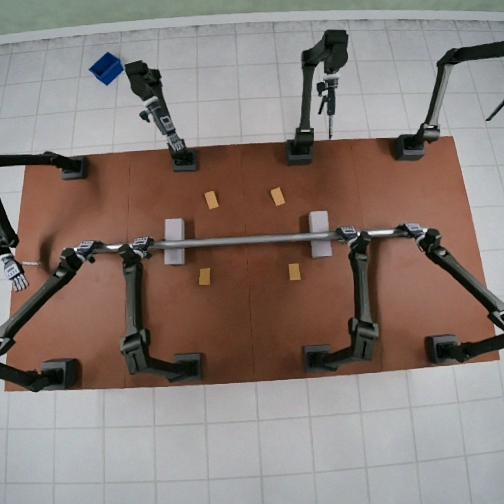

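Request:
{"api": "move", "payload": {"arm5": {"joints":{"joint2_rad":2.127,"joint3_rad":1.608,"joint4_rad":-0.055},"min_time_s":3}, "arm6": {"joints":{"joint2_rad":2.016,"joint3_rad":1.602,"joint4_rad":-0.147},"min_time_s":3}, "arm7": {"joints":{"joint2_rad":2.026,"joint3_rad":1.594,"joint4_rad":-0.114},"min_time_s":3}, "arm8": {"joints":{"joint2_rad":1.996,"joint3_rad":1.511,"joint4_rad":-0.053},"min_time_s":3}, "cameras": ["cam_high"]}}

Scene clock: 183.80 s.
Joint torques (N m): arm1=[-0.15 0.62 8.29 2.58 -0.04 0.09] | arm2=[0.09 2.08 8.69 1.58 -0.08 0.03] | arm3=[-1.38 5.19 11.29 1.88 -0.11 0.01] | arm4=[-1.44 -17.49 7.51 2.33 0.19 0.14] | arm5=[1.96 -20.07 14.63 2.26 -0.46 0.75] | arm6=[-3.02 -17.44 13.37 2.95 0.58 -0.5] | arm7=[1.49 -16.56 13.33 3.62 -0.25 0.37] | arm8=[-1.49 -17.49 11.08 2.33 0.3 -0.35]
Heat: arm1: hottest joint3_rad 34 °C; arm2: hottest joint3_rad 33 °C; arm3: hottest joint2_rad 34 °C; arm4: hottest joint1_rad 35 °C; arm5: hottest joint3_rad 47 °C; arm6: hottest joint3_rad 48 °C; arm7: hottest joint3_rad 45 °C; arm8: hottest joint3_rad 44 °C.
move: arm5 done; arm6 done; arm7 done; arm8 done
Joint velocities: within noise
arm1, arm2, arm3: as last shown
arm1.little_load_n: -0.5
arm1.thumb_bend_load_n: 0.0
arm2.middle_load_n: 0.5
arm4.joint_positions: joint1_rad=-0.414 joint2_rad=+2.127 joint3_rad=+1.395 joint4_rad=+0.721 joint5_rad=-0.933 joint6_rad=-0.028 hand_little=+1.000 hand_ring=+1.000 hand_middle=+1.000 hand_index=+1.000 hand_thumb_turn=+1.000 hand_thumb_bend=+1.000 hand_force_limit=+0.000 hand_speed=-0.800
arm4.joint_status: not commanded
arm4.hand_stopped_by: target,target,target,target,target,target
arm4.little_load_n: 0.0
arm4.ring_load_n: 0.0
arm4.middle_load_n: 0.0
arm4.index_load_n: 0.0
arm4.thumb_bend_load_n: 0.0
arm4.thumb_turn_load_n: -0.5
arm4.hand: x=-1.2605 y=-0.0928 z=+0.8553 quat_wxyz=(-0.184, +0.194, -0.681, +0.682) (m; scene frame)
arm4.hand_target: x=-1.2699 y=-0.0900 z=+0.8501 quat_wxyz=(-0.183, +0.183, -0.683, +0.683) (m; scene frame)
arm4.hand_status: not commanded
arm5.joint_positions: joint1_rad=-0.351 joint2_rad=+2.129 joint3_rad=+1.540 joint4_rad=-0.075 joint5_rad=-0.280 joint6_rad=-0.238 hand_little=+0.020 hand_ring=+0.024 hand_middle=+0.029 hand_index=+0.025 hand_thumb_turn=-1.000 hand_thumb_bend=+0.623 hand_force_limit=-0.300 hand_speed=-0.900
arm5.joint_status: all done
arm5.hand_stopped_by: force,force,force,force,target,target
arm5.little_load_n: 8.0
arm5.ring_load_n: 6.0
arm5.middle_load_n: 0.0
arm5.index_load_n: 0.0
arm5.thumb_bend_load_n: 17.5
arm5.thumb_turn_load_n: -5.5
arm5.on_its_own: joint6_rad reads -0.238 and still pushes toward -0.175 since a time_out
arm5.hand: x=-0.9316 y=+0.0828 z=+0.8066 quat_wxyz=(-0.457, +0.889, +0.006, +0.015) (m; scene frame)
arm5.hand_target: x=-0.9516 y=+0.1195 z=+0.8473 quat_wxyz=(-0.495, +0.869, +0.002, +0.001) (m; scene frame)
arm5.hand_status: not commanded
arm6.joint_positions: joint1_rad=+0.297 joint2_rad=+2.000 joint3_rad=+1.533 joint4_rad=-0.177 joint5_rad=+0.214 joint6_rad=+0.171 hand_little=-0.006 hand_ring=+0.011 hand_middle=+0.017 hand_index=+0.031 hand_thumb_turn=-1.000 hand_thumb_bend=+0.623 hand_force_limit=-0.300 hand_speed=-0.900
arm6.joint_status: all done
arm6.hand_stopped_by: force,force,force,force,target,target
arm6.little_load_n: 0.0
arm6.ring_load_n: 0.5
arm6.middle_load_n: 2.0
arm6.index_load_n: 4.5
arm6.thumb_bend_load_n: 13.5
arm6.thumb_turn_load_n: 7.0
arm6.on_its_own: joint6_rad reads +0.171 and still pushes toward +0.136 since a time_out
arm6.hand: x=-0.6198 y=+0.0753 z=+0.8147 quat_wxyz=(-0.455, +0.890, +0.015, -0.006) (m; scene frame)
arm6.hand_target: x=-0.5954 y=+0.1125 z=+0.8442 quat_wxyz=(-0.490, +0.872, +0.006, +0.005) (m; scene frame)
arm6.hand_status: not commanded
arm7.joint_positions: joint1_rad=-0.324 joint2_rad=+1.971 joint3_rad=+1.533 joint4_rad=-0.167 joint5_rad=-0.245 joint6_rad=-0.186 hand_little=-0.016 hand_ring=-0.005 hand_middle=+0.002 hand_index=+0.018 hand_thumb_turn=-1.000 hand_thumb_bend=+0.623 hand_force_limit=-0.300 hand_speed=-0.900
arm7.joint_status: all done
arm7.hand_stopped_by: force,force,force,force,target,target
arm7.little_load_n: 6.0
arm7.ring_load_n: 1.5
arm7.middle_load_n: 0.0
arm7.index_load_n: 0.0
arm7.thumb_bend_load_n: 11.0
arm7.thumb_turn_load_n: -4.0
arm7.hand: x=+0.5605 y=+0.0824 z=+0.8265 quat_wxyz=(-0.473, +0.881, -0.008, +0.010) (m; scene frame)
arm7.hand_target: x=+0.5411 y=+0.1174 z=+0.8279 quat_wxyz=(-0.498, +0.867, -0.001, +0.002) (m; scene frame)
arm7.hand_status: not commanded
arm8.joint_positions: joint1_rad=+0.276 joint2_rad=+2.017 joint3_rad=+1.444 joint4_rad=-0.070 joint5_rad=+0.210 joint6_rad=+0.146 hand_little=+0.010 hand_ring=+0.016 hand_middle=+0.014 hand_index=+0.025 hand_thumb_turn=-0.999 hand_thumb_bend=+0.623 hand_force_limit=-0.300 hand_speed=-0.900
arm8.joint_status: all done
arm8.hand_stopped_by: force,force,force,force,target,target
arm8.little_load_n: 0.0
arm8.ring_load_n: 0.0
arm8.middle_load_n: 6.0
arm8.index_load_n: 9.0
arm8.thumb_bend_load_n: 8.0
arm8.thumb_turn_load_n: 7.5
arm8.hand: x=+0.9314 y=+0.0696 z=+0.8093 quat_wxyz=(-0.461, +0.887, +0.010, -0.006) (m; scene frame)
arm8.hand_target: x=+0.9476 y=+0.1041 z=+0.8625 quat_wxyz=(-0.506, +0.863, +0.004, +0.000) (m; scene frame)
arm8.hand_status: not commanded
pictures: cam_high

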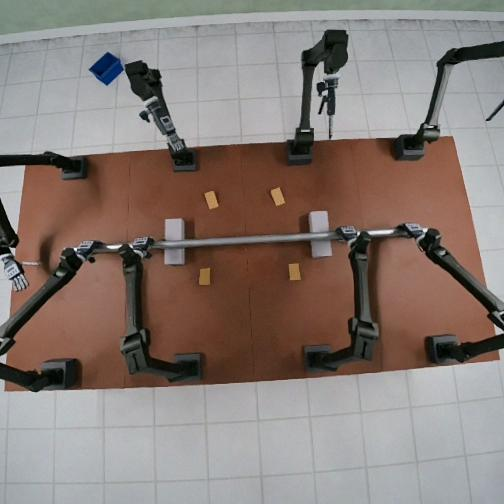

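Request:
{"api": "move", "payload": {"arm5": {"joints":{"joint2_rad":2.177,"joint3_rad":1.572,"joint4_rad":-0.070},"min_time_s":3}, "arm6": {"joints":{"joint2_rad":2.064,"joint3_rad":1.568,"joint4_rad":-0.167},"min_time_s":3}, "arm7": {"joints":{"joint2_rad":2.069,"joint3_rad":1.562,"joint4_rad":-0.139},"min_time_s":3}, "arm8": {"joints":{"joint2_rad":2.046,"joint3_rad":1.477,"joint4_rad":-0.068},"min_time_s":3}, "cameras": ["cam_high", "arm4_cam_wrist"]}}

Scene clock: 187.50 s.
Joint torques (N m): arm1=[-0.15 0.62 8.31 2.58 -0.04 0.09] | arm2=[0.09 2.02 8.69 1.58 -0.08 0.03] | arm3=[-1.14 5.77 11.36 1.98 -0.18 -0.05] | arm4=[-1.2 -17.44 7.49 2.37 0.19 0.14] | arm5=[1.79 -16.26 11.77 1.7 -0.43 0.78] | arm6=[-0.5 -17.73 10.51 1.89 0.3 -0.23] | arm7=[-0.15 -17.55 10.44 1.81 -0.4 0.32] | arm8=[-1.49 -14.15 8.72 1.65 0.28 -0.35]
Heat: arm1: hottest joint3_rad 34 °C; arm2: hottest joint3_rad 33 °C; arm3: hottest joint2_rad 34 °C; arm4: hottest joint1_rad 35 °C; arm5: hottest joint3_rad 47 °C; arm6: hottest joint3_rad 48 °C; arm7: hottest joint3_rad 45 °C; arm8: hottest joint3_rad 43 °C.
move: arm5 done; arm6 done; arm7 done; arm8 done
Joint velocities: within noise
arm1, arm2, arm3, arm4: as last shown
arm1.little_load_n: 0.5
arm2.middle_load_n: 0.0
arm5.joint_positions: joint1_rad=-0.351 joint2_rad=+2.132 joint3_rad=+1.540 joint4_rad=-0.074 joint5_rad=-0.282 joint6_rad=-0.238 hand_little=+0.020 hand_ring=+0.024 hand_middle=+0.029 hand_index=+0.025 hand_thumb_turn=-1.000 hand_thumb_bend=+0.623 hand_force_limit=-0.300 hand_speed=-0.900
arm5.joint_status: all done
arm5.hand_stopped_by: force,force,force,force,target,target
arm5.little_load_n: 7.0
arm5.ring_load_n: 5.0
arm5.middle_load_n: 0.0
arm5.index_load_n: 0.0
arm5.thumb_bend_load_n: 16.5
arm5.thumb_turn_load_n: -5.0
arm5.on_its_own: joint6_rad reads -0.238 and still pushes toward -0.175 since a time_out
arm5.hand: x=-0.9319 y=+0.0826 z=+0.8047 quat_wxyz=(-0.456, +0.890, +0.006, +0.014) (m; scene frame)
arm5.hand_target: x=-0.9587 y=+0.0977 z=+0.7888 quat_wxyz=(-0.453, +0.891, -0.006, -0.013) (m; scene frame)
arm5.hand_status: not commanded
arm6.joint_positions: joint1_rad=+0.267 joint2_rad=+2.048 joint3_rad=+1.536 joint4_rad=-0.171 joint5_rad=+0.221 joint6_rad=+0.148 hand_little=-0.006 hand_ring=+0.011 hand_middle=+0.016 hand_index=+0.030 hand_thumb_turn=-1.000 hand_thumb_bend=+0.620 hand_force_limit=-0.300 hand_speed=-0.900
arm6.joint_status: all done
arm6.hand_stopped_by: force,force,force,force,target,target
arm6.little_load_n: 0.0
arm6.ring_load_n: 0.0
arm6.middle_load_n: 0.0
arm6.index_load_n: 0.0
arm6.thumb_bend_load_n: -0.5
arm6.thumb_turn_load_n: 0.0
arm6.hand: x=-0.5941 y=+0.0802 z=+0.7810 quat_wxyz=(-0.438, +0.899, +0.012, +0.013) (m; scene frame)
arm6.hand_target: x=-0.5895 y=+0.0935 z=+0.7858 quat_wxyz=(-0.447, +0.894, +0.012, +0.016) (m; scene frame)
arm6.hand_status: not commanded
arm7.joint_positions: joint1_rad=-0.301 joint2_rad=+2.022 joint3_rad=+1.536 joint4_rad=-0.144 joint5_rad=-0.241 joint6_rad=-0.179 hand_little=-0.017 hand_ring=-0.006 hand_middle=+0.002 hand_index=+0.018 hand_thumb_turn=-1.000 hand_thumb_bend=+0.621 hand_force_limit=-0.300 hand_speed=-0.900
arm7.joint_status: all done
arm7.hand_stopped_by: force,force,force,force,target,target
arm7.little_load_n: 0.0
arm7.ring_load_n: 0.0
arm7.middle_load_n: 0.0
arm7.index_load_n: 0.0
arm7.thumb_bend_load_n: 2.0
arm7.thumb_turn_load_n: 0.0
arm7.hand: x=+0.5449 y=+0.0890 z=+0.7941 quat_wxyz=(-0.462, +0.887, -0.004, +0.001) (m; scene frame)
arm7.hand_target: x=+0.5349 y=+0.0985 z=+0.7745 quat_wxyz=(-0.455, +0.890, -0.008, -0.011) (m; scene frame)
arm7.hand_status: not commanded
arm8.joint_positions: joint1_rad=+0.276 joint2_rad=+2.021 joint3_rad=+1.445 joint4_rad=-0.068 joint5_rad=+0.210 joint6_rad=+0.146 hand_little=+0.010 hand_ring=+0.016 hand_middle=+0.014 hand_index=+0.025 hand_thumb_turn=-0.999 hand_thumb_bend=+0.623 hand_force_limit=-0.300 hand_speed=-0.900
arm8.joint_status: all done
arm8.hand_stopped_by: force,force,force,force,target,target
arm8.little_load_n: 0.0
arm8.ring_load_n: 0.0
arm8.middle_load_n: 3.5
arm8.index_load_n: 7.0
arm8.thumb_bend_load_n: 8.0
arm8.thumb_turn_load_n: 5.0
arm8.hand: x=+0.9313 y=+0.0699 z=+0.8071 quat_wxyz=(-0.460, +0.888, +0.010, -0.006) (m; scene frame)
arm8.hand_target: x=+0.9519 y=+0.0853 z=+0.8040 quat_wxyz=(-0.464, +0.886, +0.010, +0.010) (m; scene frame)
arm8.hand_status: not commanded
pictures: arm4_cam_wrist, cam_high
camera_calibration:
arm4_cam_wrist: T_world_to_cam=[[-0.252399, -0.0934282, -0.963102, 0.494312], [0.483676, 0.849878, -0.209201, 0.871103], [0.838065, -0.518631, -0.169319, 1.27273], [0, 0, 0, 1]] pos_world=[-1.36319, -0.034073, 0.873806]

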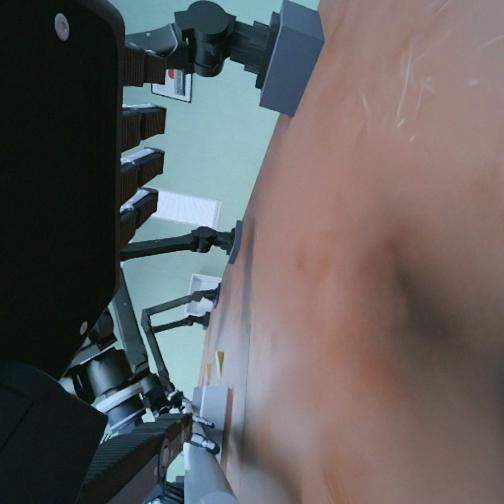

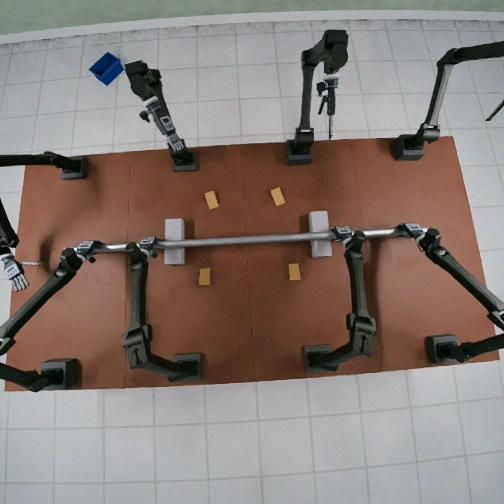

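Request:
{"api": "wait", "payload": {"seconds": 0.1, "cameras": ["arm5_cam_wrist", "arm6_cam_wrist", "arm7_cam_wrist", "arm8_cam_wrist", "cam_high"]}}

Request:
{"api": "zoom_image", "payload": {"camera": "cam_high", "region": [120, 190, 380, 290]}}

Scene clock: 189.47 s.
Joint torques (N m): arm1=[-0.09 0.56 8.29 2.56 -0.05 0.08] | arm2=[0.03 2.02 8.69 1.58 -0.08 0.03] | arm3=[-1.14 4.95 11.3 1.99 -0.15 -0.01] | arm4=[-1.38 -17.73 7.51 2.28 0.19 0.14] | arm5=[2.02 -16.62 11.71 1.76 -0.45 0.78] | arm6=[-0.5 -17.73 10.51 1.88 0.31 -0.23] | arm7=[-0.26 -17.67 10.47 1.78 -0.4 0.32] | arm8=[-1.49 -14.15 8.73 1.65 0.28 -0.35]
Heat: arm1: hottest joint3_rad 35 °C; arm2: hottest joint3_rad 33 °C; arm3: hottest joint2_rad 34 °C; arm4: hottest joint1_rad 35 °C; arm5: hottest joint3_rad 47 °C; arm6: hottest joint3_rad 47 °C; arm7: hottest joint3_rad 44 °C; arm8: hottest joint3_rad 43 °C.
Joint velocities: within noise
arm1.joint_positions: joint1_rad=-0.040 joint2_rad=+0.615 joint3_rad=+1.392 joint4_rad=-1.136 joint5_rad=-0.098 joint6_rad=-1.329 hand_little=+1.000 hand_ring=+1.000 hand_middle=+1.000 hand_index=+1.000 hand_thumb_turn=+1.000 hand_thumb_bend=+1.000 hand_force_limit=+0.000 hand_speed=-0.800
arm1.joint_status: not commanded
arm1.hand_stopped_by: target,target,target,target,target,target
arm1.little_load_n: 0.0
arm1.ring_load_n: 0.0
arm1.middle_load_n: 0.0
arm1.index_load_n: 0.0
arm1.thumb_bend_load_n: 0.0
arm1.thumb_turn_load_n: 0.0
arm1.hand: x=+1.0861 y=+0.3844 z=+1.3326 quat_wxyz=(+0.335, +0.500, -0.654, +0.458) (m; scene frame)
arm1.hand_target: x=+1.0862 y=+0.3863 z=+1.3433 quat_wxyz=(+0.342, +0.496, -0.649, +0.465) (m; scene frame)
arm1.hand_status: not commanded
arm2.joint_positions: joint1_rad=-0.103 joint2_rad=+0.619 joint3_rad=+1.460 joint4_rad=-1.518 joint5_rad=-0.116 joint6_rad=-1.343 hand_little=+1.000 hand_ring=+1.000 hand_middle=+1.000 hand_index=+1.000 hand_thumb_turn=+1.000 hand_thumb_bend=+1.000 hand_force_limit=+0.000 hand_speed=-0.800
arm2.joint_status: not commanded
arm2.hand_stopped_by: target,target,target,target,target,target
arm2.little_load_n: 0.0
arm2.ring_load_n: 0.0
arm2.middle_load_n: 0.0
arm2.index_load_n: 0.0
arm2.thumb_bend_load_n: 0.0
arm2.thumb_turn_load_n: 0.0
arm2.hand: x=+0.3338 y=+0.4579 z=+1.2823 quat_wxyz=(+0.238, +0.549, -0.713, +0.365) (m; scene frame)
arm2.hand_target: x=+0.3338 y=+0.4586 z=+1.2912 quat_wxyz=(+0.245, +0.547, -0.709, +0.372) (m; scene frame)
arm2.hand_status: not commanded
arm3.joint_positions: joint1_rad=+0.256 joint2_rad=+0.544 joint3_rad=+1.330 joint4_rad=-1.428 joint5_rad=-0.230 joint6_rad=-1.142 hand_little=+1.000 hand_ring=+1.000 hand_middle=+1.000 hand_index=+1.000 hand_thumb_turn=+1.000 hand_thumb_bend=+1.000 hand_force_limit=+0.000 hand_speed=-0.800
arm3.joint_status: not commanded
arm3.hand_stopped_by: target,target,target,target,target,target
arm3.little_load_n: 0.0
arm3.ring_load_n: 0.0
arm3.middle_load_n: 0.0
arm3.index_load_n: 0.0
arm3.thumb_bend_load_n: 0.0
arm3.thumb_turn_load_n: 0.0
arm3.hand: x=-0.3422 y=+0.4731 z=+1.1980 quat_wxyz=(+0.101, +0.601, -0.655, +0.447) (m; scene frame)
arm3.hand_target: x=-0.3426 y=+0.4745 z=+1.2065 quat_wxyz=(+0.105, +0.599, -0.651, +0.455) (m; scene frame)
arm3.hand_status: not commanded
arm4.joint_positions: joint1_rad=-0.414 joint2_rad=+2.127 joint3_rad=+1.395 joint4_rad=+0.721 joint5_rad=-0.933 joint6_rad=-0.028 hand_little=+1.000 hand_ring=+1.000 hand_middle=+1.000 hand_index=+1.000 hand_thumb_turn=+1.000 hand_thumb_bend=+1.000 hand_force_limit=+0.000 hand_speed=-0.800
arm4.joint_status: not commanded
arm4.hand_stopped_by: target,target,target,target,target,target
arm4.little_load_n: 0.5
arm4.ring_load_n: 0.0
arm4.middle_load_n: 0.0
arm4.index_load_n: 0.0
arm4.thumb_bend_load_n: 0.0
arm4.thumb_turn_load_n: 0.0
arm4.hand: x=-1.2605 y=-0.0928 z=+0.8553 quat_wxyz=(-0.184, +0.194, -0.681, +0.682) (m; scene frame)
arm4.hand_target: x=-1.2699 y=-0.0900 z=+0.8501 quat_wxyz=(-0.183, +0.183, -0.683, +0.683) (m; scene frame)
arm4.hand_status: not commanded
arm5.joint_positions: joint1_rad=-0.351 joint2_rad=+2.132 joint3_rad=+1.540 joint4_rad=-0.074 joint5_rad=-0.282 joint6_rad=-0.238 hand_little=+0.020 hand_ring=+0.024 hand_middle=+0.029 hand_index=+0.025 hand_thumb_turn=-1.000 hand_thumb_bend=+0.623 hand_force_limit=-0.300 hand_speed=-0.900
arm5.joint_status: all done
arm5.hand_stopped_by: force,force,force,force,target,target
arm5.little_load_n: 7.0
arm5.ring_load_n: 5.0
arm5.middle_load_n: 0.0
arm5.index_load_n: 0.0
arm5.thumb_bend_load_n: 16.5
arm5.thumb_turn_load_n: -5.0
arm5.on_its_own: joint6_rad reads -0.238 and still pushes toward -0.175 since a time_out
arm5.hand: x=-0.9319 y=+0.0826 z=+0.8047 quat_wxyz=(-0.456, +0.890, +0.006, +0.014) (m; scene frame)
arm5.hand_target: x=-0.9587 y=+0.0977 z=+0.7888 quat_wxyz=(-0.453, +0.891, -0.006, -0.013) (m; scene frame)
arm5.hand_status: not commanded
arm6.joint_positions: joint1_rad=+0.267 joint2_rad=+2.048 joint3_rad=+1.536 joint4_rad=-0.171 joint5_rad=+0.221 joint6_rad=+0.148 hand_little=-0.006 hand_ring=+0.011 hand_middle=+0.016 hand_index=+0.030 hand_thumb_turn=-1.000 hand_thumb_bend=+0.620 hand_force_limit=-0.300 hand_speed=-0.900
arm6.joint_status: all done
arm6.hand_stopped_by: force,force,force,force,target,target
arm6.little_load_n: 0.0
arm6.ring_load_n: 0.0
arm6.middle_load_n: 0.0
arm6.index_load_n: 0.0
arm6.thumb_bend_load_n: 0.0
arm6.thumb_turn_load_n: 0.0
arm6.hand: x=-0.5941 y=+0.0802 z=+0.7810 quat_wxyz=(-0.438, +0.899, +0.012, +0.013) (m; scene frame)
arm6.hand_target: x=-0.5895 y=+0.0935 z=+0.7858 quat_wxyz=(-0.447, +0.894, +0.012, +0.016) (m; scene frame)
arm6.hand_status: not commanded
arm7.joint_positions: joint1_rad=-0.301 joint2_rad=+2.022 joint3_rad=+1.536 joint4_rad=-0.144 joint5_rad=-0.241 joint6_rad=-0.179 hand_little=-0.017 hand_ring=-0.006 hand_middle=+0.002 hand_index=+0.018 hand_thumb_turn=-1.000 hand_thumb_bend=+0.621 hand_force_limit=-0.300 hand_speed=-0.900
arm7.joint_status: all done
arm7.hand_stopped_by: force,force,force,force,target,target
arm7.little_load_n: 0.0
arm7.ring_load_n: 0.0
arm7.middle_load_n: 0.0
arm7.index_load_n: 0.0
arm7.thumb_bend_load_n: 2.0
arm7.thumb_turn_load_n: 0.0
arm7.hand: x=+0.5449 y=+0.0890 z=+0.7941 quat_wxyz=(-0.462, +0.887, -0.004, +0.001) (m; scene frame)
arm7.hand_target: x=+0.5349 y=+0.0985 z=+0.7745 quat_wxyz=(-0.455, +0.890, -0.008, -0.011) (m; scene frame)
arm7.hand_status: not commanded
arm8.joint_positions: joint1_rad=+0.276 joint2_rad=+2.021 joint3_rad=+1.445 joint4_rad=-0.068 joint5_rad=+0.210 joint6_rad=+0.146 hand_little=+0.010 hand_ring=+0.016 hand_middle=+0.014 hand_index=+0.025 hand_thumb_turn=-0.999 hand_thumb_bend=+0.623 hand_force_limit=-0.300 hand_speed=-0.900
arm8.joint_status: all done
arm8.hand_stopped_by: force,force,force,force,target,target
arm8.little_load_n: 0.0
arm8.ring_load_n: 0.0
arm8.middle_load_n: 3.5
arm8.index_load_n: 7.0
arm8.thumb_bend_load_n: 8.0
arm8.thumb_turn_load_n: 5.0
arm8.hand: x=+0.9313 y=+0.0699 z=+0.8071 quat_wxyz=(-0.460, +0.888, +0.010, -0.006) (m; scene frame)
arm8.hand_target: x=+0.9519 y=+0.0853 z=+0.8040 quat_wxyz=(-0.464, +0.886, +0.010, +0.010) (m; scene frame)
arm8.hand_status: not commanded
wait: 0.10 s; at rest from the start
pictures: arm5_cam_wrist, arm6_cam_wrist, arm7_cam_wrist, arm8_cam_wrist, cam_high
camera_calibration:
arm5_cam_wrist: T_world_to_cam=[[0.259021, -0.554657, -0.790736, 0.927443], [-0.798584, -0.583482, 0.147688, -0.824731], [-0.543297, 0.593215, -0.594074, 0.0424065], [0, 0, 0, 1]] pos_world=[-0.875805, 0.00804032, 0.880358]
arm6_cam_wrist: T_world_to_cam=[[0.355168, -0.583132, -0.730625, 0.82293], [-0.796238, -0.598196, 0.0903723, -0.498371], [-0.489756, 0.549654, -0.676772, 0.306732], [0, 0, 0, 1]] pos_world=[-0.538877, 0.0131568, 0.85388]
arm7_cam_wrist: T_world_to_cam=[[0.254525, -0.532811, -0.80705, 0.549918], [-0.82659, -0.553032, 0.104422, 0.416858], [-0.501962, 0.640521, -0.581177, 0.792501], [0, 0, 0, 1]] pos_world=[0.602408, 0.0159253, 0.860865]
arm8_cam_wrist: T_world_to_cam=[[0.244841, -0.557765, -0.793064, 0.452248], [-0.824437, -0.550236, 0.132456, 0.699619], [-0.510251, 0.621401, -0.594563, 1.02842], [0, 0, 0, 1]] pos_world=[0.990814, -0.0018553, 0.877451]

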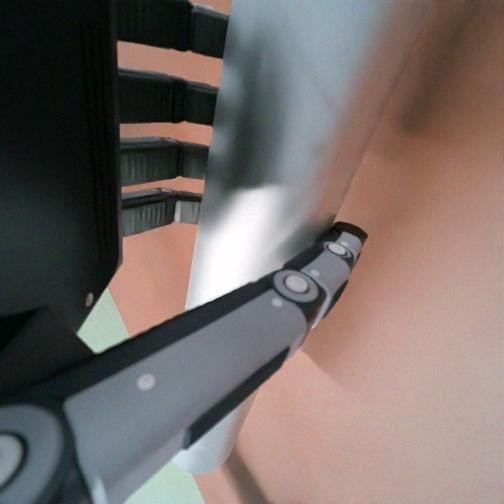

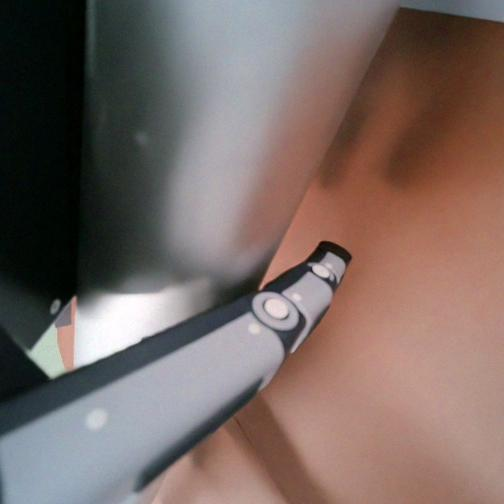

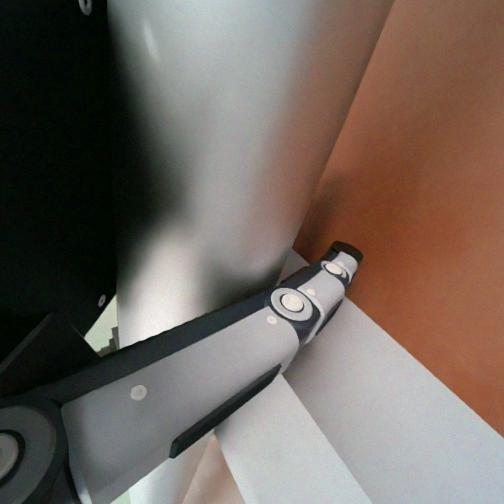

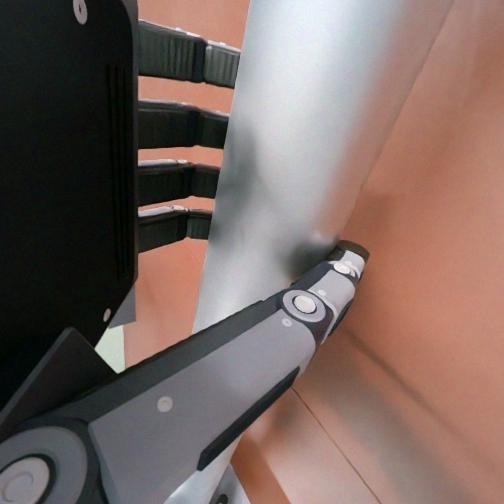

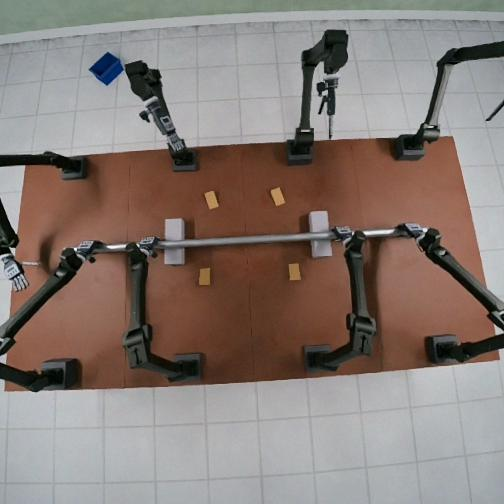

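Scaled by 1.938 from the camera's 504x504 image, which has a finer 720x720 frame.

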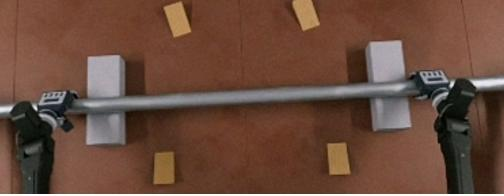

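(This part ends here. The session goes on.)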